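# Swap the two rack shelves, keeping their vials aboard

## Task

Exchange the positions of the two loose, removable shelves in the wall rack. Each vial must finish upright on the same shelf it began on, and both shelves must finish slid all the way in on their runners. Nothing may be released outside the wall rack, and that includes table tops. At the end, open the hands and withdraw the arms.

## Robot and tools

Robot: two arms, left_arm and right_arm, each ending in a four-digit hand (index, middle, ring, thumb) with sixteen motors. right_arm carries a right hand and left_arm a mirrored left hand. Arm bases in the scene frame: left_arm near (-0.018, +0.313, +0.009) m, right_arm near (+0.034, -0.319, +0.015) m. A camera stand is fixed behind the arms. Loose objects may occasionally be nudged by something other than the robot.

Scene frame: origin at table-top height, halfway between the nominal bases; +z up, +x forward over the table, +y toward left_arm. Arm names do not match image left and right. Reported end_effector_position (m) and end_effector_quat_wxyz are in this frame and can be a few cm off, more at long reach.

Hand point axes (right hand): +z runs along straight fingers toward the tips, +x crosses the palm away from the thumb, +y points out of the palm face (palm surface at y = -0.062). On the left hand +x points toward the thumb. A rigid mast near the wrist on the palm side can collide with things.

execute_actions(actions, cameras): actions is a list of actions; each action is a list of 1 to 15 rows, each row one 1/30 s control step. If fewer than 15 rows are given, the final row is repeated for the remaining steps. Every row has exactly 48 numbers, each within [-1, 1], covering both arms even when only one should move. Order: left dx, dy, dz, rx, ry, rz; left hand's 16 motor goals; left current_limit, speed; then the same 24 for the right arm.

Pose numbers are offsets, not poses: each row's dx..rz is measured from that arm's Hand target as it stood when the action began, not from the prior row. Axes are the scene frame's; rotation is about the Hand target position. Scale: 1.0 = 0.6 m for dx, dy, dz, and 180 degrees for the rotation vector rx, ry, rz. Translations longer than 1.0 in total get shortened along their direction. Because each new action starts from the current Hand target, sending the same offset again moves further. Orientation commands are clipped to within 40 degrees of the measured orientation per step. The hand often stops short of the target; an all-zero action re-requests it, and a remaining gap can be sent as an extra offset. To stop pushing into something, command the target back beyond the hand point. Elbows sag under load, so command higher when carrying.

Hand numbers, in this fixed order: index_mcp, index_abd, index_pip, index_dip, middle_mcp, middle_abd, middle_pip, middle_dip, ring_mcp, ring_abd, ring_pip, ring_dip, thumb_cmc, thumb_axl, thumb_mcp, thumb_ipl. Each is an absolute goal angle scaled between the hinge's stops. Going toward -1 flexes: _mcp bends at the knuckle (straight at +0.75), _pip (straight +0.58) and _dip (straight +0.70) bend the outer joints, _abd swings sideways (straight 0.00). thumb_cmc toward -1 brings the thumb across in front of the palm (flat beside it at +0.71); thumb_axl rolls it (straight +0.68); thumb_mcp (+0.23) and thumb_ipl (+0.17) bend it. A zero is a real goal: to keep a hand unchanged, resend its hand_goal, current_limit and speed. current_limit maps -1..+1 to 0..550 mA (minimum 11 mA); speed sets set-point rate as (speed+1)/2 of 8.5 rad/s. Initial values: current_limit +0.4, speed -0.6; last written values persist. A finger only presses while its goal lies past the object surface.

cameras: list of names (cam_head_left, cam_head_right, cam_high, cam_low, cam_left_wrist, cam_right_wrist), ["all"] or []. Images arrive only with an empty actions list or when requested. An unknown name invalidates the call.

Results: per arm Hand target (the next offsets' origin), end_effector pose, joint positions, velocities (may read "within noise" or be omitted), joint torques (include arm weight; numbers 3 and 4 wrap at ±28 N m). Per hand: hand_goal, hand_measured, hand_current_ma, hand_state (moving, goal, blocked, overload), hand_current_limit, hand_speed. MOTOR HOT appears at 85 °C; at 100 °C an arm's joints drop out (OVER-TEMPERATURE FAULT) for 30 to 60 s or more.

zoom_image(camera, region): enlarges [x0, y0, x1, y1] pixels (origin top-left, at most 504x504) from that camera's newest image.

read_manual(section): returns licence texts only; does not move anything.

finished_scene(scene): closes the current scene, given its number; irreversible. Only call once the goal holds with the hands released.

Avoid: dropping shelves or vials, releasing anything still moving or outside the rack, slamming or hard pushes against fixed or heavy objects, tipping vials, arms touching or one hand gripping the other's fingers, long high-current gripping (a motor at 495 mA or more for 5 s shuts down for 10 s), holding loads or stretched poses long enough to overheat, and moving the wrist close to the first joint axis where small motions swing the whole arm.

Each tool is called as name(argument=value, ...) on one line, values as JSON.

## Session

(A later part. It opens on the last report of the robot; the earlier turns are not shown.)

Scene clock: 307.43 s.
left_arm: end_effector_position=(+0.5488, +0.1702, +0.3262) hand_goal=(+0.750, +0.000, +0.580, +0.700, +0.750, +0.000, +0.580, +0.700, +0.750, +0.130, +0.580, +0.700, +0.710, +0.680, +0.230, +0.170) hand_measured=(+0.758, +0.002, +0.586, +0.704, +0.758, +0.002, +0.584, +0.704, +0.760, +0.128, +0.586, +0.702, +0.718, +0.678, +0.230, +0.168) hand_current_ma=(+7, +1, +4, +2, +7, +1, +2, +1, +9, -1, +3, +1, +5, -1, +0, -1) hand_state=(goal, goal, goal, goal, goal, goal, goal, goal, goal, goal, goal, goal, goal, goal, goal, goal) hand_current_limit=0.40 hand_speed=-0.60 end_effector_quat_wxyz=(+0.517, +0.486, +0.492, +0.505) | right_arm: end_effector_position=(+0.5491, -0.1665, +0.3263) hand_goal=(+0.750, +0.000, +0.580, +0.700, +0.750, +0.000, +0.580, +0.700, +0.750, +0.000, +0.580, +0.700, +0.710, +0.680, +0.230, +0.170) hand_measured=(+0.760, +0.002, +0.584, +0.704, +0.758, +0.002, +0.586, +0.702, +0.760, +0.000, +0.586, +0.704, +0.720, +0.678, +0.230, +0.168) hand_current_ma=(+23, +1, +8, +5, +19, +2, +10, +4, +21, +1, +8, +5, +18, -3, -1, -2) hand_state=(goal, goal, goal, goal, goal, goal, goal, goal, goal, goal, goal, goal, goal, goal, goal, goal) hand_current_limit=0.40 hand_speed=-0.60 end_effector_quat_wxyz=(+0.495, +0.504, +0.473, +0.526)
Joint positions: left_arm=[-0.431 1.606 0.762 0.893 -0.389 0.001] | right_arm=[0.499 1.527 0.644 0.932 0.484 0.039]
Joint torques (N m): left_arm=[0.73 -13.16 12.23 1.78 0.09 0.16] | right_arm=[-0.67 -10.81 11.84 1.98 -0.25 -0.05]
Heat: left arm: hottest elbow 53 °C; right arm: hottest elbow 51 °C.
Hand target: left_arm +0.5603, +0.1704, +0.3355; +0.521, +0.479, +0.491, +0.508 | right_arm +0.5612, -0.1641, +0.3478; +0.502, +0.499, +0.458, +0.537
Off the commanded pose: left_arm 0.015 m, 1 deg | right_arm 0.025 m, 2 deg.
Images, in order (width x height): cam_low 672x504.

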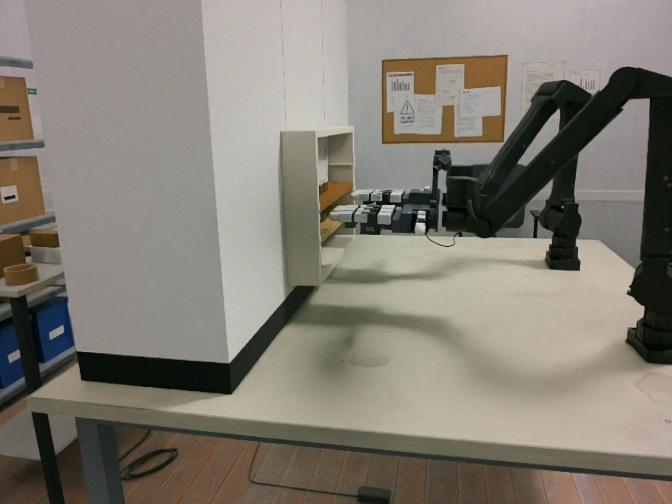

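execute_actions(actions=[[[0.004,0,-0.012,0,0.004,0,0.75,0,0.58,0.7,0.75,0,0.58,0.7,0.75,0.13,0.58,0.7,0.71,0.68,0.23,0.17,0.4,-0.6,0.004,0,-0.013,0,0.004,0,0.75,0,0.58,0.7,0.75,0,0.58,0.7,0.75,0,0.58,0.7,0.71,0.68,0.23,0.17,0.4,-0.6]]], cameras=[])

Scene clock: 308.67 s.
left_arm: end_effector_position=(+0.5490, +0.1700, +0.3258) hand_goal=(+0.750, +0.000, +0.580, +0.700, +0.750, +0.000, +0.580, +0.700, +0.750, +0.130, +0.580, +0.700, +0.710, +0.680, +0.230, +0.170) hand_measured=(+0.758, +0.002, +0.586, +0.704, +0.758, +0.002, +0.584, +0.704, +0.760, +0.128, +0.586, +0.702, +0.718, +0.678, +0.230, +0.168) hand_current_ma=(+7, +1, +4, +2, +7, +1, +2, +1, +9, -1, +3, +1, +5, -1, +0, -1) hand_state=(goal, goal, goal, goal, goal, goal, goal, goal, goal, goal, goal, goal, goal, goal, goal, goal) hand_current_limit=0.40 hand_speed=-0.60 end_effector_quat_wxyz=(+0.517, +0.487, +0.492, +0.505) | right_arm: end_effector_position=(+0.5499, -0.1662, +0.3240) hand_goal=(+0.750, +0.000, +0.580, +0.700, +0.750, +0.000, +0.580, +0.700, +0.750, +0.000, +0.580, +0.700, +0.710, +0.680, +0.230, +0.170) hand_measured=(+0.760, +0.002, +0.584, +0.704, +0.758, +0.002, +0.586, +0.702, +0.760, +0.000, +0.586, +0.704, +0.720, +0.678, +0.230, +0.168) hand_current_ma=(+23, +1, +8, +5, +19, +2, +10, +4, +21, +1, +8, +5, +18, -3, -1, -2) hand_state=(goal, goal, goal, goal, goal, goal, goal, goal, goal, goal, goal, goal, goal, goal, goal, goal) hand_current_limit=0.40 hand_speed=-0.60 end_effector_quat_wxyz=(+0.495, +0.505, +0.475, +0.524)
Joint positions: left_arm=[-0.431 1.606 0.762 0.891 -0.388 0.001] | right_arm=[0.499 1.532 0.644 0.932 0.483 0.039]
Joint torques (N m): left_arm=[0.85 -12.1 12.25 1.74 0.08 0.11] | right_arm=[-0.91 -9.93 11.74 2.04 -0.27 0.01]
Heat: left arm: hottest elbow 53 °C; right arm: hottest elbow 51 °C.
Hand target: left_arm +0.5627, +0.1704, +0.3283; +0.518, +0.482, +0.495, +0.505 | right_arm +0.5636, -0.1640, +0.3400; +0.499, +0.502, +0.462, +0.534
Off the commanded pose: left_arm 0.014 m, 1 deg | right_arm 0.021 m, 2 deg.
No camera images: "cameras" was empty.

execute_actions(actions=[[[0.004,0,-0.008,0,0,0,0.75,0,0.58,0.7,0.75,0,0.58,0.7,0.75,0.13,0.58,0.7,0.71,0.68,0.23,0.17,0.4,-0.6,0.004,0,-0.006,0,0,0,0.75,0,0.58,0.7,0.75,0,0.58,0.7,0.75,0,0.58,0.7,0.71,0.68,0.23,0.17,0.4,-0.6]],[[0.006,0,-0.004,0,0,0,0.75,0,0.58,0.7,0.75,0,0.58,0.7,0.75,0.13,0.58,0.7,0.71,0.68,0.23,0.17,0.4,-0.6,0.006,0,-0.002,0,0,0,0.75,0,0.58,0.7,0.75,0,0.58,0.7,0.75,0,0.58,0.7,0.71,0.68,0.23,0.17,0.4,-0.6]]], cameras=[])

Scene clock: 310.43 s.
left_arm: end_effector_position=(+0.5556, +0.1696, +0.3141) hand_goal=(+0.750, +0.000, +0.580, +0.700, +0.750, +0.000, +0.580, +0.700, +0.750, +0.130, +0.580, +0.700, +0.710, +0.680, +0.230, +0.170) hand_measured=(+0.758, +0.002, +0.586, +0.704, +0.758, +0.002, +0.584, +0.704, +0.760, +0.128, +0.586, +0.702, +0.718, +0.678, +0.230, +0.168) hand_current_ma=(+7, +1, +4, +2, +7, +1, +2, +1, +9, -1, +3, +1, +5, -1, +0, -1) hand_state=(goal, goal, goal, goal, goal, goal, goal, goal, goal, goal, goal, goal, goal, goal, goal, goal) hand_current_limit=0.40 hand_speed=-0.60 end_effector_quat_wxyz=(+0.510, +0.493, +0.494, +0.502) | right_arm: end_effector_position=(+0.5561, -0.1660, +0.3154) hand_goal=(+0.750, +0.000, +0.580, +0.700, +0.750, +0.000, +0.580, +0.700, +0.750, +0.000, +0.580, +0.700, +0.710, +0.680, +0.230, +0.170) hand_measured=(+0.760, +0.002, +0.584, +0.704, +0.758, +0.002, +0.586, +0.702, +0.760, +0.000, +0.586, +0.704, +0.720, +0.678, +0.230, +0.168) hand_current_ma=(+23, +1, +8, +5, +19, +2, +10, +4, +21, +1, +8, +5, +18, -3, -1, -2) hand_state=(goal, goal, goal, goal, goal, goal, goal, goal, goal, goal, goal, goal, goal, goal, goal, goal) hand_current_limit=0.40 hand_speed=-0.60 end_effector_quat_wxyz=(+0.493, +0.507, +0.480, +0.519)
Joint positions: left_arm=[-0.426 1.633 0.769 0.891 -0.384 0.001] | right_arm=[0.492 1.555 0.651 0.932 0.476 0.039]
Joint torques (N m): left_arm=[0.91 -12.28 12.38 2.52 0.11 0.1] | right_arm=[-0.79 -10.05 11.93 2.54 -0.26 0.01]
Heat: left arm: hottest elbow 53 °C; right arm: hottest elbow 51 °C.
Hand target: left_arm +0.5687, +0.1703, +0.3210; +0.518, +0.482, +0.494, +0.505 | right_arm +0.5695, -0.1640, +0.3353; +0.499, +0.502, +0.462, +0.534
Off the commanded pose: left_arm 0.015 m, 2 deg | right_arm 0.024 m, 3 deg.
No camera images: "cameras" was empty.

execute_actions(actions=[[[0.018,0.001,0.007,0,0,0,0.75,0,0.58,0.7,0.75,0,0.58,0.7,0.75,0.13,0.58,0.7,0.71,0.68,0.23,0.17,0.4,-0.6,0.018,0.001,0.002,0,0,0,0.75,0,0.58,0.7,0.75,0,0.58,0.7,0.75,0,0.58,0.7,0.71,0.68,0.23,0.17,0.4,-0.6]],[[0.018,0,0,0,0,0,0.75,0,0.58,0.7,0.75,0,0.58,0.7,0.75,0.13,0.58,0.7,0.71,0.68,0.23,0.17,0.4,-0.6,0.018,0,0,0,0,0,0.75,0,0.58,0.7,0.75,0,0.58,0.7,0.75,0,0.58,0.7,0.71,0.68,0.23,0.17,0.4,-0.6]]], cameras=["cam_low","cam_left_wrist","cam_right_wrist"])

zoom_image(camera="cam_low", region=[300, 150, 400, 250])

zoom_image(camera="cam_left_wrist", region=[280, 60, 480, 220])

zoom_image(camera="cam_right_wrist", region=[180, 60, 380, 220])

Scene clock: 312.63 s.
left_arm: end_effector_position=(+0.5762, +0.1706, +0.3228) hand_goal=(+0.750, +0.000, +0.580, +0.700, +0.750, +0.000, +0.580, +0.700, +0.750, +0.130, +0.580, +0.700, +0.710, +0.680, +0.230, +0.170) hand_measured=(+0.758, +0.002, +0.586, +0.704, +0.758, +0.002, +0.584, +0.704, +0.760, +0.128, +0.586, +0.702, +0.718, +0.678, +0.230, +0.168) hand_current_ma=(+7, +1, +4, +2, +7, +1, +2, +1, +9, -1, +3, +1, +5, -1, +0, -1) hand_state=(goal, goal, goal, goal, goal, goal, goal, goal, goal, goal, goal, goal, goal, goal, goal, goal) hand_current_limit=0.40 hand_speed=-0.60 end_effector_quat_wxyz=(+0.516, +0.487, +0.492, +0.505) | right_arm: end_effector_position=(+0.5774, -0.1654, +0.3198) hand_goal=(+0.750, +0.000, +0.580, +0.700, +0.750, +0.000, +0.580, +0.700, +0.750, +0.000, +0.580, +0.700, +0.710, +0.680, +0.230, +0.170) hand_measured=(+0.760, +0.002, +0.584, +0.704, +0.758, +0.002, +0.586, +0.702, +0.760, +0.000, +0.586, +0.704, +0.720, +0.678, +0.230, +0.168) hand_current_ma=(+23, +1, +8, +5, +19, +2, +10, +4, +21, +1, +8, +5, +18, -3, -1, -2) hand_state=(goal, goal, goal, goal, goal, goal, goal, goal, goal, goal, goal, goal, goal, goal, goal, goal) hand_current_limit=0.40 hand_speed=-0.60 end_effector_quat_wxyz=(+0.495, +0.505, +0.476, +0.523)
Joint positions: left_arm=[-0.407 1.665 0.831 0.878 -0.365 0.001] | right_arm=[0.47 1.596 0.709 0.929 0.455 0.039]
Joint torques (N m): left_arm=[0.73 -13.22 12.46 1.88 0.11 0.1] | right_arm=[-0.97 -11.05 11.86 1.95 -0.26 0]
Heat: left arm: hottest elbow 53 °C; right arm: hottest elbow 51 °C.
Hand target: left_arm +0.5903, +0.1708, +0.3254; +0.518, +0.482, +0.494, +0.505 | right_arm +0.5911, -0.1634, +0.3365; +0.499, +0.502, +0.462, +0.534
Off the commanded pose: left_arm 0.014 m, 1 deg | right_arm 0.022 m, 2 deg.
camera_calibration:
cam_left_wrist: T_world_to_cam=[[0.00713132, -0.753149, -0.657811, 0.305308], [-0.719834, 0.45275, -0.526171, 0.460989], [0.694109, 0.477267, -0.538914, -0.18816], [0, 0, 0, 1]] pos_world=[0.460262, 0.111032, 0.341993]
cam_right_wrist: T_world_to_cam=[[-0.0503087, -0.805859, 0.589967, -0.263144], [-0.726289, -0.375956, -0.575466, 0.491488], [0.685546, -0.457437, -0.566373, -0.168933], [0, 0, 0, 1]] pos_world=[0.459535, -0.104556, 0.342402]
Images, in order (width x height): cam_low 672x504, cam_left_wrist 672x504, cam_right_wrist 672x504.

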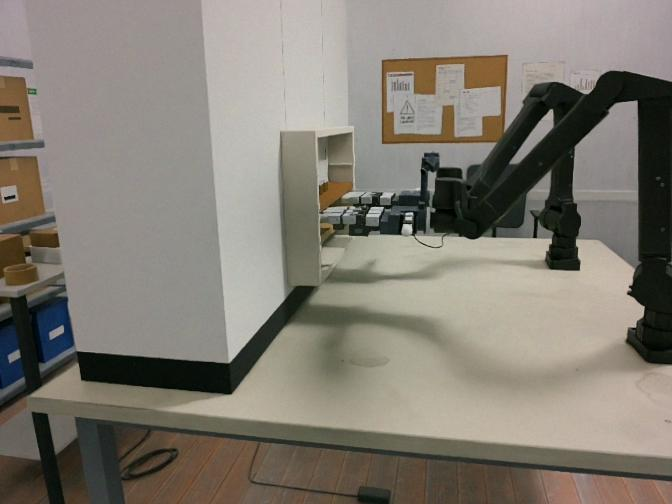

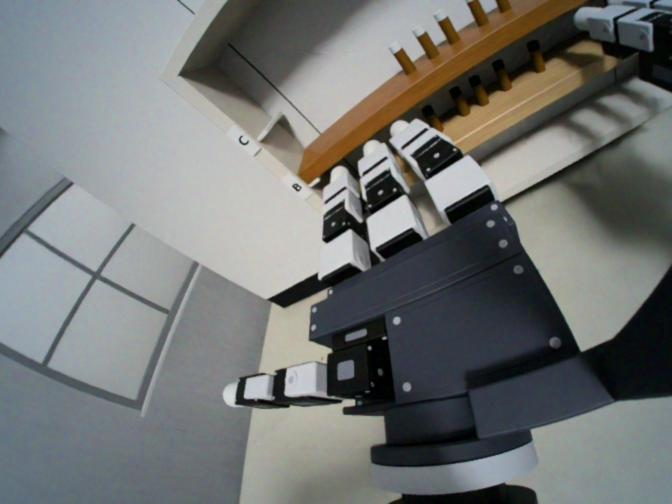

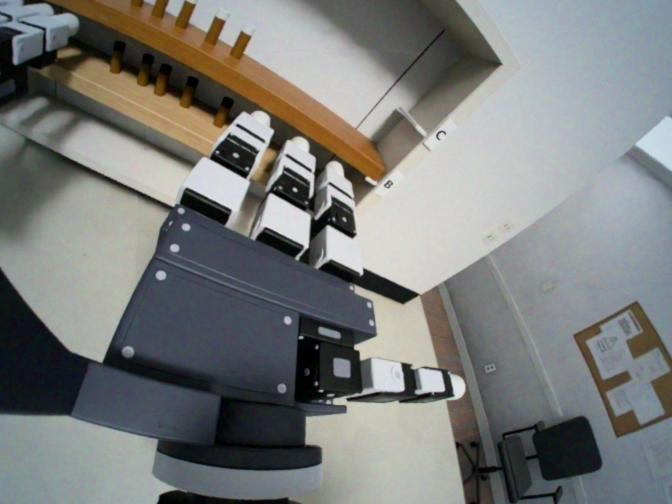

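Scaled by 5.040.

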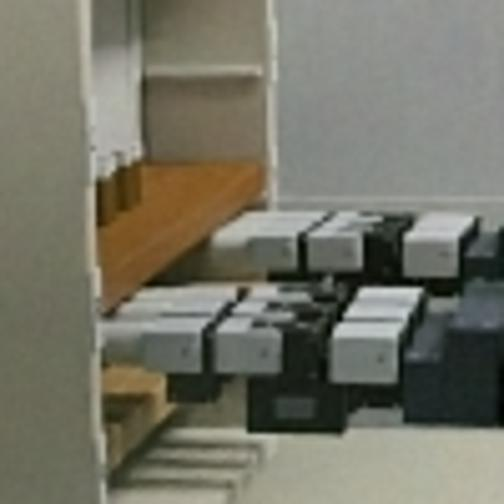

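Scaled by 2.520 from the camera's 672x504 image, which has a finer 960x720 frame.

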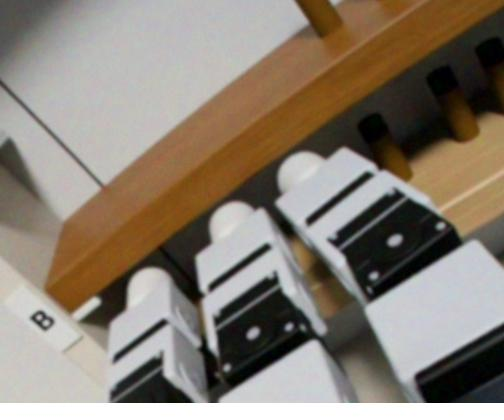

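Scaled by 2.520 from the camera's 672x504 image, which has a finer 960x720 frame.

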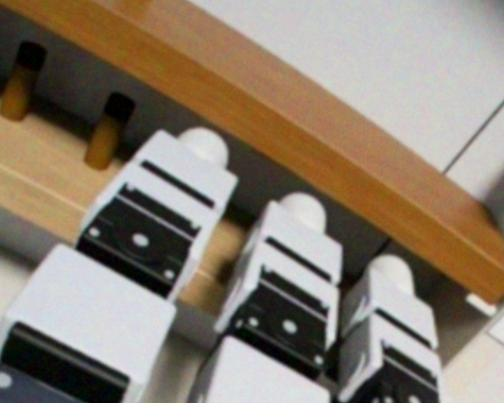

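execute_actions(actions=[[[0,0,-0.008,0,0.006,0,0.75,0,0.58,0.7,0.75,0,0.58,0.7,0.75,0.13,0.58,0.7,0.71,0.68,0.23,0.17,0.4,-0.6,0,0,-0.006,0,0.005,0,0.75,0,0.58,0.7,0.75,0,0.58,0.7,0.75,0,0.58,0.7,0.71,0.68,0.23,0.17,0.4,-0.6]],[[0.004,0,-0.003,0,0.001,0,0.75,0,0.58,0.7,0.75,0,0.58,0.7,0.75,0.13,0.58,0.7,0.71,0.68,0.23,0.17,0.4,-0.6,0.004,0,-0.001,0,0.001,0,0.75,0,0.58,0.7,0.75,0,0.58,0.7,0.75,0,0.58,0.7,0.71,0.68,0.23,0.17,0.4,-0.6]]], cameras=[])

Scene clock: 314.70 s.
left_arm: end_effector_position=(+0.5781, +0.1703, +0.3179) hand_goal=(+0.750, +0.000, +0.580, +0.700, +0.750, +0.000, +0.580, +0.700, +0.750, +0.130, +0.580, +0.700, +0.710, +0.680, +0.230, +0.170) hand_measured=(+0.758, +0.002, +0.586, +0.704, +0.758, +0.002, +0.584, +0.704, +0.760, +0.128, +0.586, +0.702, +0.718, +0.678, +0.230, +0.168) hand_current_ma=(+7, +1, +4, +2, +7, +1, +2, +1, +9, -1, +3, +1, +5, -1, +0, -1) hand_state=(goal, goal, goal, goal, goal, goal, goal, goal, goal, goal, goal, goal, goal, goal, goal, goal) hand_current_limit=0.40 hand_speed=-0.60 end_effector_quat_wxyz=(+0.510, +0.492, +0.496, +0.501) | right_arm: end_effector_position=(+0.5792, -0.1649, +0.3148) hand_goal=(+0.750, +0.000, +0.580, +0.700, +0.750, +0.000, +0.580, +0.700, +0.750, +0.000, +0.580, +0.700, +0.710, +0.680, +0.230, +0.170) hand_measured=(+0.760, +0.002, +0.584, +0.704, +0.758, +0.002, +0.586, +0.702, +0.760, +0.000, +0.586, +0.704, +0.720, +0.678, +0.230, +0.168) hand_current_ma=(+23, +1, +8, +5, +19, +2, +10, +4, +21, +1, +8, +5, +18, -3, -1, -2) hand_state=(goal, goal, goal, goal, goal, goal, goal, goal, goal, goal, goal, goal, goal, goal, goal, goal) hand_current_limit=0.40 hand_speed=-0.60 end_effector_quat_wxyz=(+0.492, +0.509, +0.482, +0.517)
Joint positions: left_arm=[-0.407 1.665 0.831 0.858 -0.365 -0.005] | right_arm=[0.47 1.596 0.709 0.906 0.455 0.044]
Joint torques (N m): left_arm=[0.73 -12.98 12.51 1.81 0.1 0.08] | right_arm=[-0.73 -11.05 12.03 1.96 -0.23 0.07]
Heat: left arm: hottest elbow 53 °C; right arm: hottest elbow 51 °C.
Hand target: left_arm +0.5927, +0.1708, +0.3187; +0.513, +0.488, +0.500, +0.499 | right_arm +0.5935, -0.1634, +0.3323; +0.495, +0.507, +0.466, +0.530
Off the commanded pose: left_arm 0.015 m, 1 deg | right_arm 0.023 m, 2 deg.
No camera images: "cameras" was empty.

execute_actions(actions=[[[0.018,0,0.001,0,0,0,0.75,0,0.58,0.7,0.75,0,0.58,0.7,0.75,0.13,0.58,0.7,0.71,0.68,0.23,0.17,0.4,-0.6,0.018,0,0.002,0,0,0,0.75,0,0.58,0.7,0.75,0,0.58,0.7,0.75,0,0.58,0.7,0.71,0.68,0.23,0.17,0.4,-0.6]],[[0.018,0,0,0,0,0,0.75,0,0.58,0.7,0.75,0,0.58,0.7,0.75,0.13,0.58,0.7,0.71,0.68,0.23,0.17,0.4,-0.6,0.018,0,0.001,0,0,0,0.75,0,0.58,0.7,0.75,0,0.58,0.7,0.75,0,0.58,0.7,0.71,0.68,0.23,0.17,0.4,-0.6]]], cameras=["cam_low","cam_left_wrist","cam_right_wrist"])

zoom_image(camera="cam_low", region=[300, 150, 400, 250])

zoom_image(camera="cam_left_wrist", region=[280, 60, 480, 220])

zoom_image(camera="cam_right_wrist", region=[180, 60, 380, 220])

Scene clock: 316.80 s.
left_arm: end_effector_position=(+0.5999, +0.1701, +0.3180) hand_goal=(+0.750, +0.000, +0.580, +0.700, +0.750, +0.000, +0.580, +0.700, +0.750, +0.130, +0.580, +0.700, +0.710, +0.680, +0.230, +0.170) hand_measured=(+0.758, +0.002, +0.586, +0.704, +0.758, +0.002, +0.584, +0.704, +0.760, +0.128, +0.586, +0.702, +0.718, +0.678, +0.230, +0.168) hand_current_ma=(+7, +1, +4, +2, +7, +1, +2, +1, +9, -1, +3, +1, +5, -1, +0, -1) hand_state=(goal, goal, goal, goal, goal, goal, goal, goal, goal, goal, goal, goal, goal, goal, goal, goal) hand_current_limit=0.40 hand_speed=-0.60 end_effector_quat_wxyz=(+0.510, +0.493, +0.496, +0.501) | right_arm: end_effector_position=(+0.6010, -0.1645, +0.3168) hand_goal=(+0.750, +0.000, +0.580, +0.700, +0.750, +0.000, +0.580, +0.700, +0.750, +0.000, +0.580, +0.700, +0.710, +0.680, +0.230, +0.170) hand_measured=(+0.760, +0.002, +0.584, +0.704, +0.758, +0.002, +0.586, +0.702, +0.760, +0.000, +0.586, +0.704, +0.720, +0.678, +0.230, +0.168) hand_current_ma=(+23, +1, +8, +5, +19, +2, +10, +4, +21, +1, +8, +5, +18, -3, -1, -2) hand_state=(goal, goal, goal, goal, goal, goal, goal, goal, goal, goal, goal, goal, goal, goal, goal, goal) hand_current_limit=0.40 hand_speed=-0.60 end_effector_quat_wxyz=(+0.491, +0.509, +0.482, +0.517)
Joint positions: left_arm=[-0.391 1.706 0.891 0.837 -0.35 -0.005] | right_arm=[0.449 1.633 0.767 0.885 0.434 0.045]
Joint torques (N m): left_arm=[0.91 -13.74 12.71 1.73 0.08 0.08] | right_arm=[-0.62 -11.87 12.12 2 -0.23 0.07]
Heat: left arm: hottest elbow 53 °C; right arm: hottest elbow 51 °C.
Hand target: left_arm +0.6143, +0.1709, +0.3193; +0.513, +0.488, +0.500, +0.499 | right_arm +0.6152, -0.1634, +0.3339; +0.495, +0.507, +0.466, +0.529
Off the commanded pose: left_arm 0.015 m, 1 deg | right_arm 0.022 m, 2 deg.
camera_calibration:
cam_left_wrist: T_world_to_cam=[[-0.00617756, -0.751397, -0.659822, 0.310003], [-0.730542, 0.453961, -0.510126, 0.476796], [0.68284, 0.478876, -0.551731, -0.196392], [0, 0, 0, 1]] pos_world=[0.484338, 0.110536, 0.339417]
cam_right_wrist: T_world_to_cam=[[-0.038388, -0.803433, 0.594157, -0.267579], [-0.737594, -0.37836, -0.559283, 0.508529], [0.674152, -0.459717, -0.578083, -0.176142], [0, 0, 0, 1]] pos_world=[0.483563, -0.10355, 0.34157]
Images, in order (width x height): cam_low 672x504, cam_left_wrist 672x504, cam_right_wrist 672x504.

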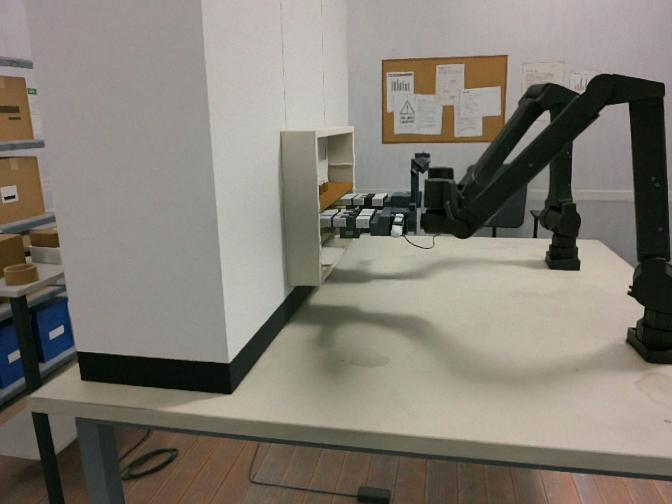

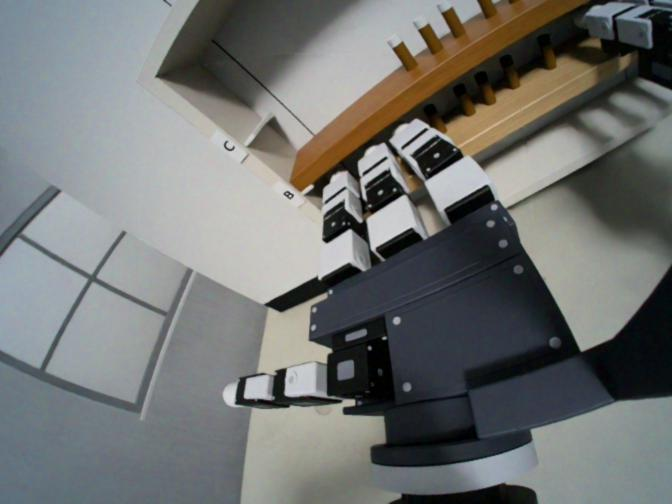

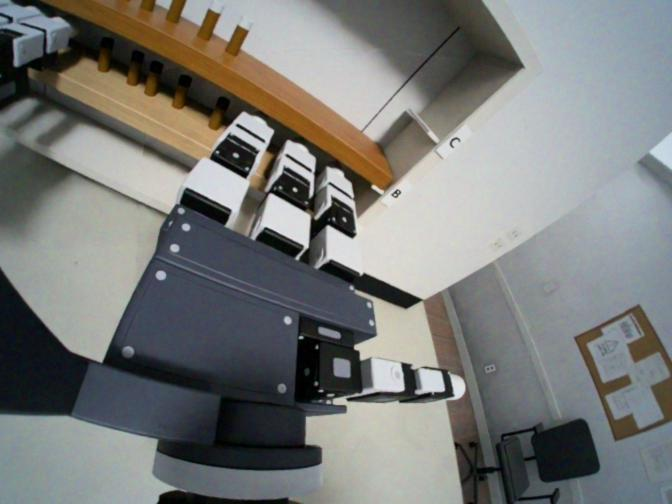

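Scaled by 5.040.

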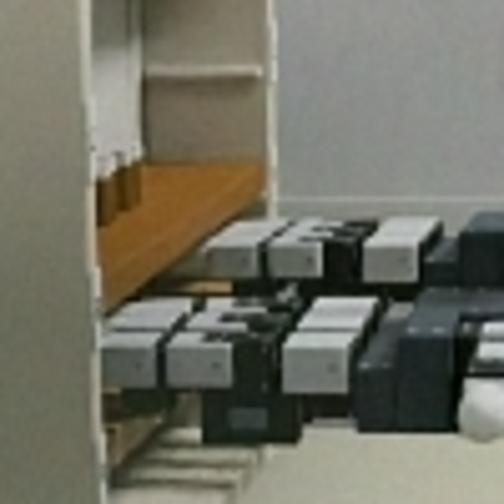

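Scaled by 2.520 from the camera's 672x504 image, which has a finer 960x720 frame.

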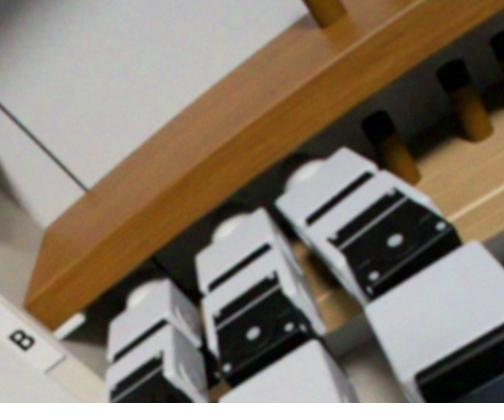

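Scaled by 2.520 from the camera's 672x504 image, which has a finer 960x720 frame.

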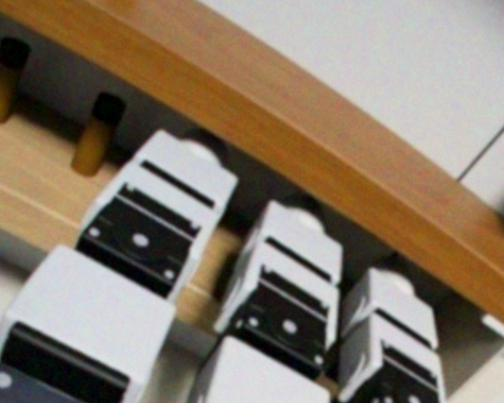

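execute_actions(actions=[[[0.018,0.002,0,0,0,0,0.75,0,0.58,0.7,0.75,0,0.58,0.7,0.75,0.13,0.58,0.7,0.71,0.68,0.23,0.17,0.4,-0.6,0.018,0,0,0,0,0,0.75,0,0.58,0.7,0.75,0,0.58,0.7,0.75,0,0.58,0.7,0.71,0.68,0.23,0.17,0.4,-0.6]],[[0.018,0,0,0,0,0,0.75,0,0.58,0.7,0.75,0,0.58,0.7,0.75,0.13,0.58,0.7,0.71,0.68,0.23,0.17,0.4,-0.6,0.018,0,0,0,0,0,0.75,0,0.58,0.7,0.75,0,0.58,0.7,0.75,0,0.58,0.7,0.71,0.68,0.23,0.17,0.4,-0.6]],[[0.018,0,0,0,0,0,0.75,0,0.58,0.7,0.75,0,0.58,0.7,0.75,0.13,0.58,0.7,0.71,0.68,0.23,0.17,0.4,-0.6,0.018,0,0,0,0,0,0.75,0,0.58,0.7,0.75,0,0.58,0.7,0.75,0,0.58,0.7,0.71,0.68,0.23,0.17,0.4,-0.6]]], cameras=["cam_low","cam_left_wrist","cam_right_wrist"])

zoom_image(camera="cam_low", region=[300, 150, 400, 250])

zoom_image(camera="cam_left_wrist", region=[280, 60, 480, 220])

Scene clock: 319.27 s.
left_arm: end_effector_position=(+0.6320, +0.1707, +0.3187) hand_goal=(+0.750, +0.000, +0.580, +0.700, +0.750, +0.000, +0.580, +0.700, +0.750, +0.130, +0.580, +0.700, +0.710, +0.680, +0.230, +0.170) hand_measured=(+0.758, +0.002, +0.586, +0.704, +0.758, +0.002, +0.584, +0.704, +0.760, +0.128, +0.586, +0.702, +0.718, +0.678, +0.230, +0.168) hand_current_ma=(+7, +1, +4, +2, +7, +1, +2, +1, +9, -1, +3, +1, +5, -1, +0, -1) hand_state=(goal, goal, goal, goal, goal, goal, goal, goal, goal, goal, goal, goal, goal, goal, goal, goal) hand_current_limit=0.40 hand_speed=-0.60 end_effector_quat_wxyz=(+0.510, +0.493, +0.496, +0.501) | right_arm: end_effector_position=(+0.6332, -0.1640, +0.3165) hand_goal=(+0.750, +0.000, +0.580, +0.700, +0.750, +0.000, +0.580, +0.700, +0.750, +0.000, +0.580, +0.700, +0.710, +0.680, +0.230, +0.170) hand_measured=(+0.760, +0.002, +0.584, +0.704, +0.758, +0.002, +0.586, +0.702, +0.760, +0.000, +0.586, +0.704, +0.720, +0.678, +0.230, +0.168) hand_current_ma=(+23, +1, +8, +5, +19, +2, +10, +4, +21, +1, +8, +5, +18, -3, -1, -2) hand_state=(goal, goal, goal, goal, goal, goal, goal, goal, goal, goal, goal, goal, goal, goal, goal, goal) hand_current_limit=0.40 hand_speed=-0.60 end_effector_quat_wxyz=(+0.491, +0.509, +0.482, +0.517)
Joint positions: left_arm=[-0.368 1.765 0.981 0.806 -0.326 -0.006] | right_arm=[0.421 1.694 0.852 0.86 0.406 0.047]
Joint torques (N m): left_arm=[0.73 -14.86 13.01 1.85 0.09 0.08] | right_arm=[-0.73 -12.92 12.44 1.99 -0.25 0.09]
Heat: left arm: hottest elbow 53 °C; right arm: hottest elbow 52 °C.
Hand target: left_arm +0.6467, +0.1721, +0.3191; +0.512, +0.488, +0.500, +0.499 | right_arm +0.6476, -0.1636, +0.3340; +0.495, +0.507, +0.466, +0.529
Off the commanded pose: left_arm 0.015 m, 1 deg | right_arm 0.023 m, 2 deg.
camera_calibration:
cam_left_wrist: T_world_to_cam=[[-0.0060825, -0.751592, -0.6596, 0.311011], [-0.730431, 0.453836, -0.510395, 0.50038], [0.682959, 0.478688, -0.551747, -0.218247], [0, 0, 0, 1]] pos_world=[0.516439, 0.111135, 0.340117]
cam_right_wrist: T_world_to_cam=[[-0.0381345, -0.803731, 0.593769, -0.265848], [-0.738164, -0.377854, -0.558874, 0.532637], [0.673543, -0.459612, -0.578876, -0.19721], [0, 0, 0, 1]] pos_world=[0.515864, -0.103051, 0.341369]
Images, in order (width x height): cam_low 672x504, cam_left_wrist 672x504, cam_right_wrist 672x504.

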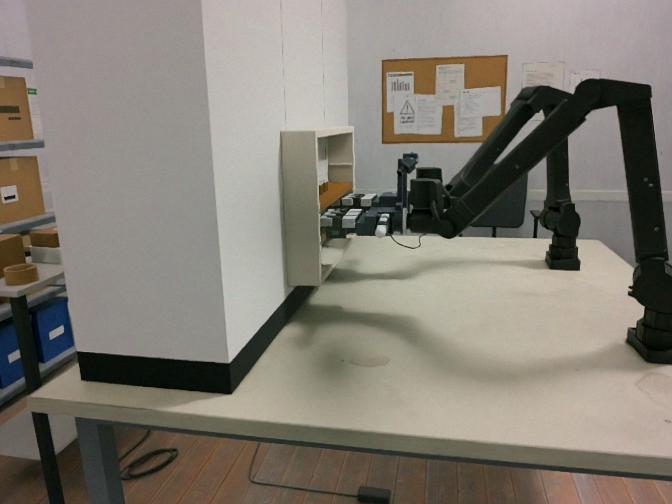

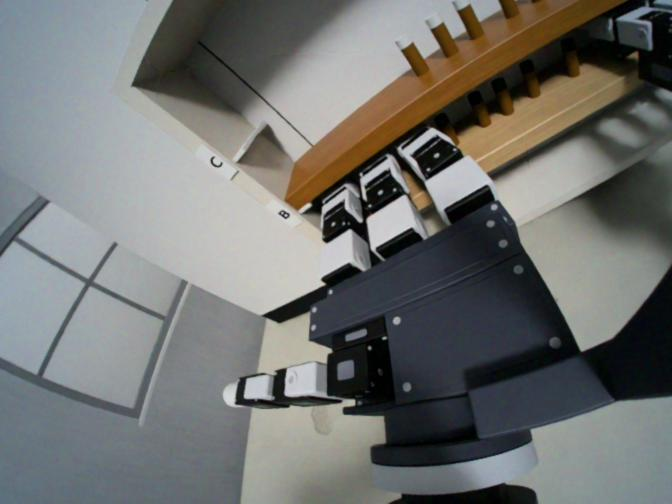

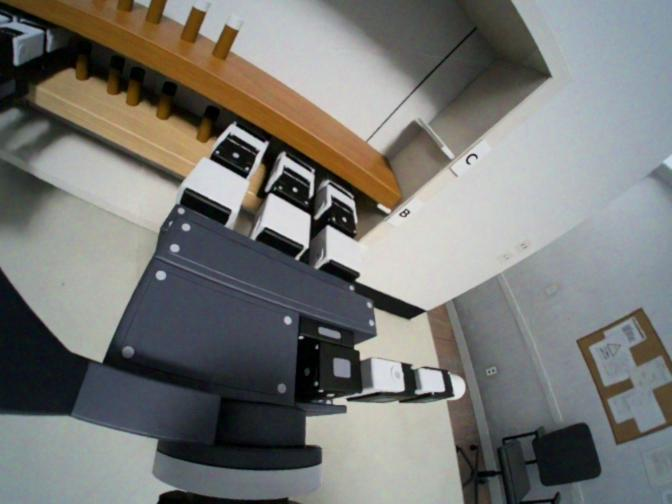

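Scaled by 5.040.

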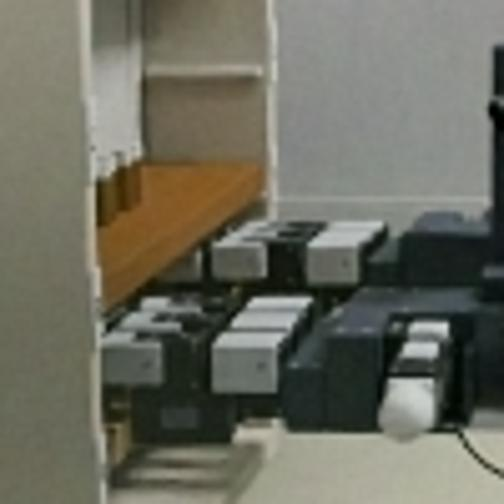

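Scaled by 2.520 from the camera's 672x504 image, which has a finer 960x720 frame.

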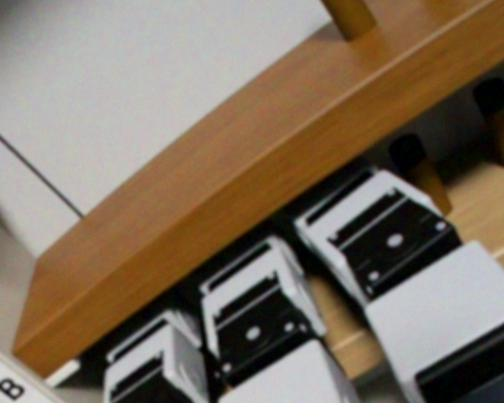

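execute_actions(actions=[[[-0.014,0,0,0,0,0,0.75,0,0.58,0.7,0.75,0,0.58,0.7,0.75,0.13,0.58,0.7,0.71,0.68,0.23,0.17,0.4,-0.6,-0.014,0,0,0,0,0,0.75,0,0.58,0.7,0.75,0,0.58,0.7,0.75,0,0.58,0.7,0.71,0.68,0.23,0.17,0.4,-0.6]],[[-0.014,0,0,0,0,0,0.75,0,0.58,0.7,0.75,0,0.58,0.7,0.75,0.13,0.58,0.7,0.71,0.68,0.23,0.17,0.4,-0.6,-0.014,0,0,0,0,0,0.75,0,0.58,0.7,0.75,0,0.58,0.7,0.75,0,0.58,0.7,0.71,0.68,0.23,0.17,0.4,-0.6]],[[-0.012,0,0,0,0,0,0.75,0,0.58,0.7,0.75,0,0.58,0.7,0.75,0.13,0.58,0.7,0.71,0.68,0.23,0.17,0.4,-0.6,-0.014,0,0,0,0,0,0.75,0,0.58,0.7,0.75,0,0.58,0.7,0.75,0,0.58,0.7,0.71,0.68,0.23,0.17,0.4,-0.6]]], cameras=[])

Scene clock: 321.97 s.
left_arm: end_effector_position=(+0.6265, +0.1740, +0.3156) hand_goal=(+0.750, +0.000, +0.580, +0.700, +0.750, +0.000, +0.580, +0.700, +0.750, +0.130, +0.580, +0.700, +0.710, +0.680, +0.230, +0.170) hand_measured=(+0.758, +0.002, +0.586, +0.704, +0.758, +0.002, +0.584, +0.704, +0.760, +0.128, +0.586, +0.702, +0.718, +0.678, +0.230, +0.168) hand_current_ma=(+7, +1, +4, +2, +7, +1, +2, +1, +9, -1, +3, +1, +5, -1, +0, -1) hand_state=(goal, goal, goal, goal, goal, goal, goal, goal, goal, goal, goal, goal, goal, goal, goal, goal) hand_current_limit=0.40 hand_speed=-0.60 end_effector_quat_wxyz=(+0.505, +0.494, +0.500, +0.501) | right_arm: end_effector_position=(+0.6308, -0.1643, +0.3140) hand_goal=(+0.750, +0.000, +0.580, +0.700, +0.750, +0.000, +0.580, +0.700, +0.750, +0.000, +0.580, +0.700, +0.710, +0.680, +0.230, +0.170) hand_measured=(+0.760, +0.002, +0.584, +0.704, +0.758, +0.002, +0.586, +0.702, +0.760, +0.000, +0.586, +0.704, +0.720, +0.678, +0.230, +0.168) hand_current_ma=(+23, +1, +8, +5, +19, +2, +10, +4, +21, +1, +8, +5, +18, -3, -1, -2) hand_state=(goal, goal, goal, goal, goal, goal, goal, goal, goal, goal, goal, goal, goal, goal, goal, goal) hand_current_limit=0.40 hand_speed=-0.60 end_effector_quat_wxyz=(+0.493, +0.513, +0.481, +0.513)
Joint positions: left_arm=[-0.368 1.754 0.961 0.806 -0.334 -0.006] | right_arm=[0.426 1.693 0.846 0.86 0.422 0.047]
Joint torques (N m): left_arm=[-0.32 -16.91 9.09 2.76 -0.19 0.08] | right_arm=[0.56 -16.56 7.51 2.81 -0.05 0.07]
Heat: left arm: hottest elbow 53 °C; right arm: hottest elbow 51 °C.
Hand target: left_arm +0.6227, +0.1721, +0.3193; +0.513, +0.488, +0.500, +0.499 | right_arm +0.6223, -0.1634, +0.3342; +0.495, +0.507, +0.466, +0.530
Off the commanded pose: left_arm 0.005 m, 1 deg | right_arm 0.022 m, 3 deg.
No camera images: "cameras" was empty.

execute_actions(actions=[[[-0.004,-0.002,0.006,0,-0.003,0,0.75,0,0.58,0.7,0.75,0,0.58,0.7,0.75,0.13,0.58,0.7,0.71,0.68,0.23,0.17,0.4,-0.6,-0.007,0,0.006,0,-0.003,0,0.75,0,0.58,0.7,0.75,0,0.58,0.7,0.75,0,0.58,0.7,0.71,0.68,0.23,0.17,0.4,-0.6]],[[0,-0.002,0.009,0,-0.003,0,0.73,0,0.58,0.7,0.73,0,0.58,0.7,0.73,0.13,0.58,0.7,0.71,0.68,0.23,0.17,0.4,-0.6,0,0,0.007,0,-0.003,0,0.73,0,0.58,0.7,0.73,0,0.58,0.7,0.73,0,0.58,0.7,0.71,0.68,0.23,0.17,0.4,-0.6]],[[0,0,0.009,0,-0.003,0,0.72,0,0.58,0.7,0.72,0,0.58,0.7,0.72,0.13,0.58,0.7,0.71,0.68,0.23,0.17,0.4,-0.6,0,0,0.007,0,-0.003,0,0.72,0,0.58,0.7,0.72,0,0.58,0.7,0.72,0,0.58,0.7,0.71,0.68,0.23,0.17,0.4,-0.6]]], cameras=[])

Scene clock: 324.57 s.
left_arm: end_effector_position=(+0.6238, +0.1740, +0.3238) hand_goal=(+0.720, +0.000, +0.580, +0.700, +0.720, +0.000, +0.580, +0.700, +0.720, +0.130, +0.580, +0.700, +0.710, +0.680, +0.230, +0.170) hand_measured=(+0.740, +0.002, +0.586, +0.704, +0.740, +0.002, +0.584, +0.704, +0.744, +0.128, +0.586, +0.702, +0.718, +0.678, +0.230, +0.168) hand_current_ma=(+25, +1, +4, +2, +24, +1, +2, +1, +32, -1, +3, +1, +5, -1, +0, -1) hand_state=(blocked, goal, goal, goal, goal, goal, goal, goal, blocked, goal, goal, goal, goal, goal, goal, goal) hand_current_limit=0.40 hand_speed=-0.60 end_effector_quat_wxyz=(+0.509, +0.489, +0.498, +0.504) | right_arm: end_effector_position=(+0.6260, -0.1653, +0.3204) hand_goal=(+0.720, +0.000, +0.580, +0.700, +0.720, +0.000, +0.580, +0.700, +0.720, +0.000, +0.580, +0.700, +0.710, +0.680, +0.230, +0.170) hand_measured=(+0.744, +0.002, +0.584, +0.704, +0.740, +0.002, +0.586, +0.702, +0.742, +0.000, +0.586, +0.704, +0.720, +0.678, +0.230, +0.168) hand_current_ma=(+65, +1, +8, +5, +52, +2, +10, +4, +59, +1, +8, +5, +18, -3, -1, -2) hand_state=(blocked, goal, goal, goal, blocked, goal, goal, goal, blocked, goal, goal, goal, goal, goal, goal, goal) hand_current_limit=0.40 hand_speed=-0.60 end_effector_quat_wxyz=(+0.495, +0.511, +0.476, +0.518)
Joint positions: left_arm=[-0.37 1.741 0.961 0.806 -0.339 -0.006] | right_arm=[0.428 1.679 0.838 0.869 0.425 0.047]
Joint torques (N m): left_arm=[-0.5 -16.67 9.84 3.08 -0.16 0.16] | right_arm=[0.56 -16.32 8.16 3.07 -0.12 -0.05]
Heat: left arm: hottest elbow 53 °C; right arm: hottest elbow 51 °C.
Hand target: left_arm +0.6203, +0.1697, +0.3336; +0.519, +0.481, +0.493, +0.506 | right_arm +0.6181, -0.1635, +0.3461; +0.502, +0.500, +0.459, +0.537
Off the commanded pose: left_arm 0.011 m, 2 deg | right_arm 0.027 m, 3 deg.
No camera images: "cameras" was empty.

execute_actions(actions=[[[0,0,0.007,0,-0.004,0,0.72,0,0.58,0.7,0.72,0,0.58,0.7,0.72,0.13,0.58,0.7,0.71,0.68,0.23,0.17,0.4,-0.6,0,0,0.008,0,-0.004,0,0.72,0,0.58,0.7,0.72,0,0.58,0.7,0.72,0,0.58,0.7,0.71,0.68,0.23,0.17,0.4,-0.6]],[[0,0,0.007,0,-0.004,0,0.72,0,0.58,0.7,0.72,0,0.58,0.7,0.72,0.13,0.58,0.7,0.71,0.68,0.23,0.17,0.4,-0.6,0,0,0.008,0,-0.004,0,0.72,0,0.58,0.7,0.72,0,0.58,0.7,0.72,0,0.58,0.7,0.71,0.68,0.23,0.17,0.4,-0.6]]], cameras=["cam_low","cam_left_wrist","cam_right_wrist"])

zoom_image(camera="cam_low", region=[310, 160, 370, 220])

Scene clock: 326.50 s.
left_arm: end_effector_position=(+0.6230, +0.1743, +0.3259) hand_goal=(+0.720, +0.000, +0.580, +0.700, +0.720, +0.000, +0.580, +0.700, +0.720, +0.130, +0.580, +0.700, +0.710, +0.680, +0.230, +0.170) hand_measured=(+0.744, +0.002, +0.590, +0.704, +0.738, +0.002, +0.584, +0.704, +0.742, +0.128, +0.586, +0.702, +0.718, +0.678, +0.230, +0.168) hand_current_ma=(+34, +1, +8, +2, +22, +1, +2, +1, +30, -1, +3, +1, +5, -1, +0, -1) hand_state=(blocked, goal, goal, goal, goal, goal, goal, goal, blocked, goal, goal, goal, goal, goal, goal, goal) hand_current_limit=0.40 hand_speed=-0.60 end_effector_quat_wxyz=(+0.512, +0.486, +0.497, +0.505) | right_arm: end_effector_position=(+0.6251, -0.1647, +0.3232) hand_goal=(+0.720, +0.000, +0.580, +0.700, +0.720, +0.000, +0.580, +0.700, +0.720, +0.000, +0.580, +0.700, +0.710, +0.680, +0.230, +0.170) hand_measured=(+0.744, +0.002, +0.584, +0.704, +0.740, +0.002, +0.586, +0.702, +0.742, +0.000, +0.588, +0.704, +0.720, +0.678, +0.230, +0.168) hand_current_ma=(+64, +1, +8, +5, +51, +2, +10, +4, +58, +1, +13, +5, +18, -3, -1, -2) hand_state=(blocked, goal, goal, goal, goal, goal, goal, goal, blocked, goal, goal, goal, goal, goal, goal, goal) hand_current_limit=0.40 hand_speed=-0.60 end_effector_quat_wxyz=(+0.499, +0.507, +0.475, +0.518)
Joint positions: left_arm=[-0.37 1.741 0.961 0.815 -0.339 -0.006] | right_arm=[0.428 1.678 0.838 0.878 0.425 0.035]
Joint torques (N m): left_arm=[-0.44 -16.85 10.52 3.49 -0.09 0.24] | right_arm=[0.38 -16.67 8.88 3.3 -0.24 -0.04]
Heat: left arm: hottest elbow 52 °C; right arm: hottest elbow 51 °C.
Hand target: left_arm +0.6203, +0.1697, +0.3420; +0.526, +0.474, +0.486, +0.512 | right_arm +0.6182, -0.1635, +0.3555; +0.507, +0.493, +0.453, +0.543
Off the commanded pose: left_arm 0.017 m, 3 deg | right_arm 0.033 m, 4 deg.
camera_calibration:
cam_left_wrist: T_world_to_cam=[[0.00931251, -0.7546, -0.65612, 0.308232], [-0.728669, 0.444231, -0.52125, 0.500048], [0.684803, 0.482948, -0.545716, -0.213712], [0, 0, 0, 1]] pos_world=[0.507849, 0.113667, 0.346261]
cam_right_wrist: T_world_to_cam=[[-0.0579802, -0.801129, 0.595676, -0.258539], [-0.732308, -0.3714, -0.570778, 0.531324], [0.678501, -0.469312, -0.565139, -0.197256], [0, 0, 0, 1]] pos_world=[0.507941, -0.102364, 0.345797]
Images, in order (width x height): cam_low 672x504, cam_left_wrist 672x504, cam_right_wrist 672x504.

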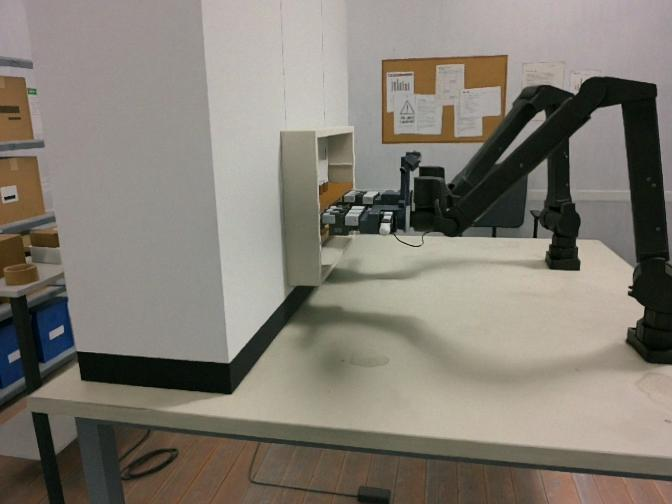

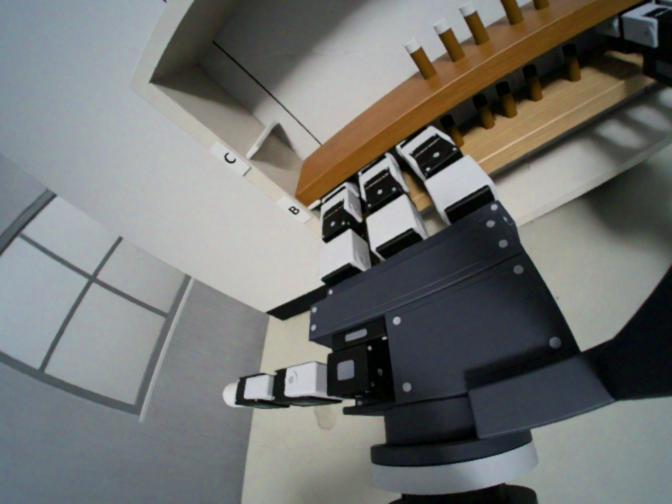

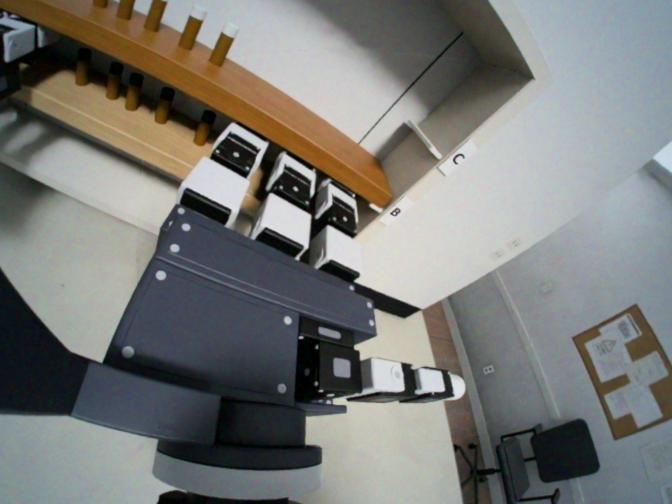

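Scaled by 8.400.

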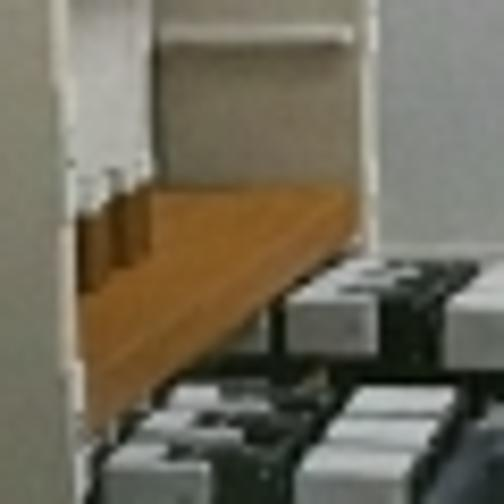

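execute_actions(actions=[[[0.001,0,0.008,0,-0.003,0,0.72,0,0.58,0.7,0.72,0,0.58,0.7,0.72,0.13,0.58,0.7,0.71,0.68,0.23,0.17,0.4,-0.6,0,0,0.006,0,-0.004,0,0.72,0,0.58,0.7,0.72,0,0.58,0.7,0.72,0,0.58,0.7,0.71,0.68,0.23,0.17,0.4,-0.6]],[[0.001,0,0.008,0,-0.003,0,0.72,0,0.58,0.7,0.72,0,0.58,0.7,0.72,0.13,0.58,0.7,0.71,0.68,0.23,0.17,0.4,-0.6,0,0,0.006,0,-0.004,0,0.72,0,0.58,0.7,0.72,0,0.58,0.7,0.72,0,0.58,0.7,0.71,0.68,0.23,0.17,0.4,-0.6]]], cameras=["cam_low"])

zoom_image(camera="cam_low", region=[310, 160, 370, 220])

Scene clock: 328.60 s.
left_arm: end_effector_position=(+0.6229, +0.1743, +0.3262) hand_goal=(+0.720, +0.000, +0.580, +0.700, +0.720, +0.000, +0.580, +0.700, +0.720, +0.130, +0.580, +0.700, +0.710, +0.680, +0.230, +0.170) hand_measured=(+0.746, +0.002, +0.592, +0.704, +0.738, +0.002, +0.584, +0.704, +0.742, +0.128, +0.586, +0.702, +0.718, +0.678, +0.230, +0.168) hand_current_ma=(+35, +0, +9, +2, +22, +1, +2, +1, +30, -1, +3, +1, +5, -1, +0, -1) hand_state=(blocked, goal, goal, goal, goal, goal, goal, goal, blocked, goal, goal, goal, goal, goal, goal, goal) hand_current_limit=0.40 hand_speed=-0.60 end_effector_quat_wxyz=(+0.512, +0.486, +0.497, +0.505) | right_arm: end_effector_position=(+0.6243, -0.1641, +0.3255) hand_goal=(+0.720, +0.000, +0.580, +0.700, +0.720, +0.000, +0.580, +0.700, +0.720, +0.000, +0.580, +0.700, +0.710, +0.680, +0.230, +0.170) hand_measured=(+0.744, +0.002, +0.584, +0.704, +0.744, +0.002, +0.592, +0.702, +0.748, +0.002, +0.592, +0.704, +0.720, +0.678, +0.230, +0.168) hand_current_ma=(+63, +1, +8, +5, +63, +2, +23, +4, +80, +1, +25, +6, +18, -3, -1, -2) hand_state=(blocked, goal, goal, goal, blocked, goal, goal, goal, blocked, goal, goal, goal, goal, goal, goal, goal) hand_current_limit=0.40 hand_speed=-0.60 end_effector_quat_wxyz=(+0.503, +0.503, +0.475, +0.518)
Joint positions: left_arm=[-0.37 1.741 0.961 0.816 -0.339 -0.006] | right_arm=[0.428 1.678 0.838 0.887 0.425 0.023]
Joint torques (N m): left_arm=[-0.21 -17.08 11.44 3.6 -0.01 0.3] | right_arm=[0.15 -16.26 9.48 3.89 -0.38 -0.06]
Heat: left arm: hottest elbow 52 °C; right arm: hottest elbow 51 °C.
Hand target: left_arm +0.6215, +0.1697, +0.3516; +0.530, +0.470, +0.481, +0.516 | right_arm +0.6181, -0.1635, +0.3628; +0.513, +0.486, +0.446, +0.549
Off the commanded pose: left_arm 0.026 m, 4 deg | right_arm 0.038 m, 5 deg.
Images, in order (width x height): cam_low 672x504.

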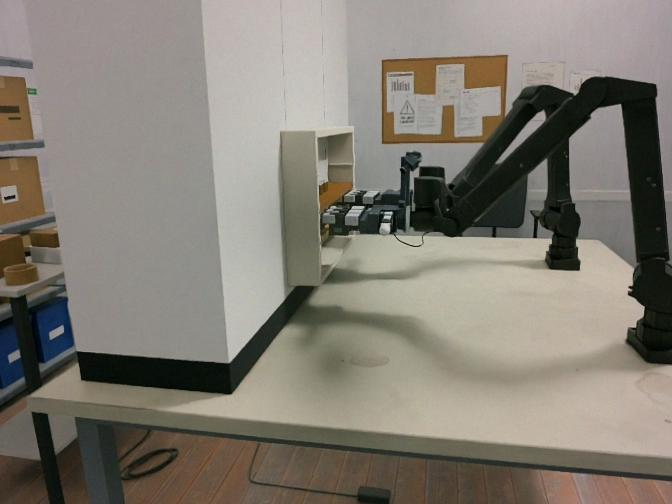

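Scaled by 8.400.

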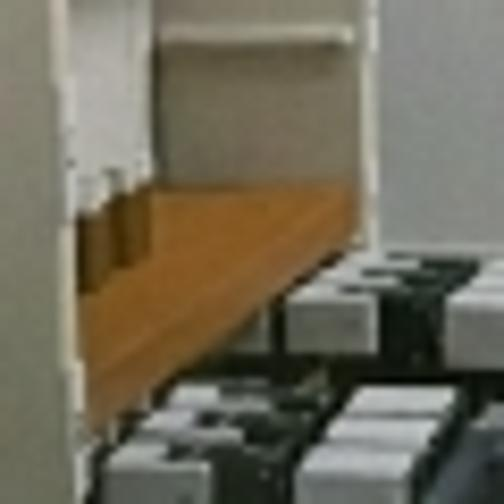

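execute_actions(actions=[[[0.001,0,0.009,0,-0.002,0,0.72,0,0.58,0.7,0.72,0,0.58,0.7,0.72,0.13,0.58,0.7,0.71,0.68,0.23,0.17,0.4,-0.6,0,0,0.002,0,-0.001,0,0.72,0,0.58,0.7,0.72,0,0.58,0.7,0.72,0,0.58,0.7,0.71,0.68,0.23,0.17,0.4,-0.6]],[[0.001,0,0.009,0,-0.002,0,0.72,0,0.58,0.7,0.72,0,0.58,0.7,0.72,0.13,0.58,0.7,0.71,0.68,0.23,0.17,0.4,-0.6,0,0,0.002,0,-0.001,0,0.72,0,0.58,0.7,0.72,0,0.58,0.7,0.72,0,0.58,0.7,0.71,0.68,0.23,0.17,0.4,-0.6]]], cameras=["cam_low"])

zoom_image(camera="cam_low", region=[310, 160, 370, 220])

Scene clock: 330.93 s.
left_arm: end_effector_position=(+0.6229, +0.1743, +0.3262) hand_goal=(+0.720, +0.000, +0.580, +0.700, +0.720, +0.000, +0.580, +0.700, +0.720, +0.130, +0.580, +0.700, +0.710, +0.680, +0.230, +0.170) hand_measured=(+0.746, +0.002, +0.592, +0.704, +0.738, +0.002, +0.584, +0.704, +0.742, +0.128, +0.586, +0.702, +0.718, +0.678, +0.230, +0.168) hand_current_ma=(+35, +0, +9, +2, +22, +1, +2, +1, +30, -1, +3, +1, +5, -1, +0, -1) hand_state=(blocked, goal, goal, goal, goal, goal, goal, goal, blocked, goal, goal, goal, goal, goal, goal, goal) hand_current_limit=0.40 hand_speed=-0.60 end_effector_quat_wxyz=(+0.512, +0.486, +0.497, +0.505) | right_arm: end_effector_position=(+0.6242, -0.1640, +0.3257) hand_goal=(+0.720, +0.000, +0.580, +0.700, +0.720, +0.000, +0.580, +0.700, +0.720, +0.000, +0.580, +0.700, +0.710, +0.680, +0.230, +0.170) hand_measured=(+0.744, +0.002, +0.584, +0.704, +0.744, +0.002, +0.592, +0.702, +0.748, +0.002, +0.592, +0.704, +0.720, +0.678, +0.230, +0.168) hand_current_ma=(+63, +1, +8, +5, +64, +2, +24, +4, +80, +1, +26, +6, +18, -3, -1, -2) hand_state=(blocked, goal, goal, goal, blocked, goal, goal, goal, blocked, goal, goal, goal, goal, goal, goal, goal) hand_current_limit=0.40 hand_speed=-0.60 end_effector_quat_wxyz=(+0.504, +0.502, +0.475, +0.518)
Joint positions: left_arm=[-0.37 1.741 0.961 0.816 -0.339 -0.006] | right_arm=[0.428 1.678 0.838 0.888 0.425 0.021]
Joint torques (N m): left_arm=[-0.09 -17.85 12.37 3.3 0.05 0.33] | right_arm=[0.21 -16.38 9.66 3.96 -0.41 -0.05]
Heat: left arm: hottest elbow 52 °C; right arm: hottest elbow 51 °C.
Hand target: left_arm +0.6227, +0.1697, +0.3624; +0.533, +0.466, +0.478, +0.519 | right_arm +0.6181, -0.1635, +0.3652; +0.514, +0.484, +0.445, +0.550
Off the commanded pose: left_arm 0.037 m, 4 deg | right_arm 0.040 m, 6 deg.
Images, in order (width x height): cam_low 672x504.

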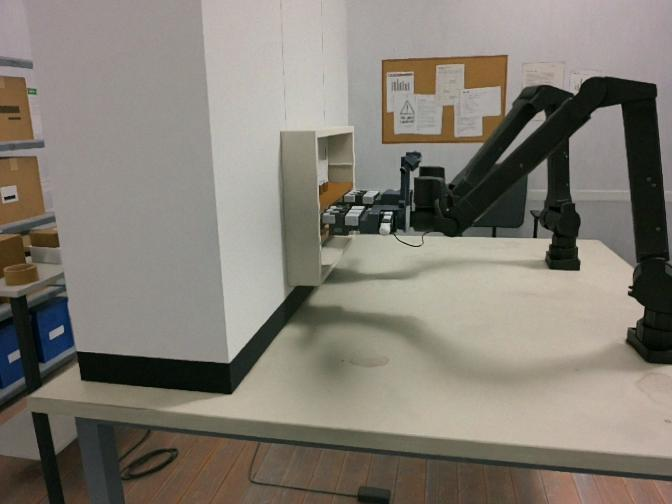

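Scaled by 8.400.

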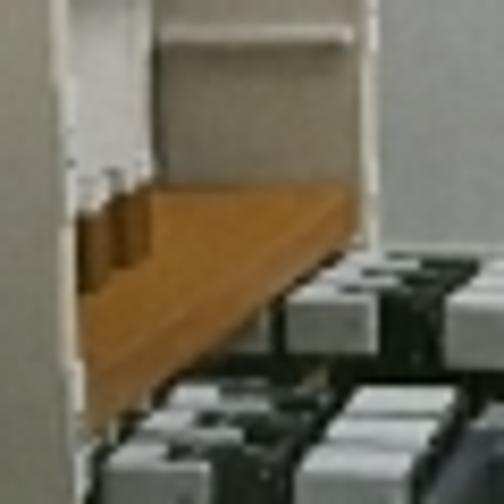

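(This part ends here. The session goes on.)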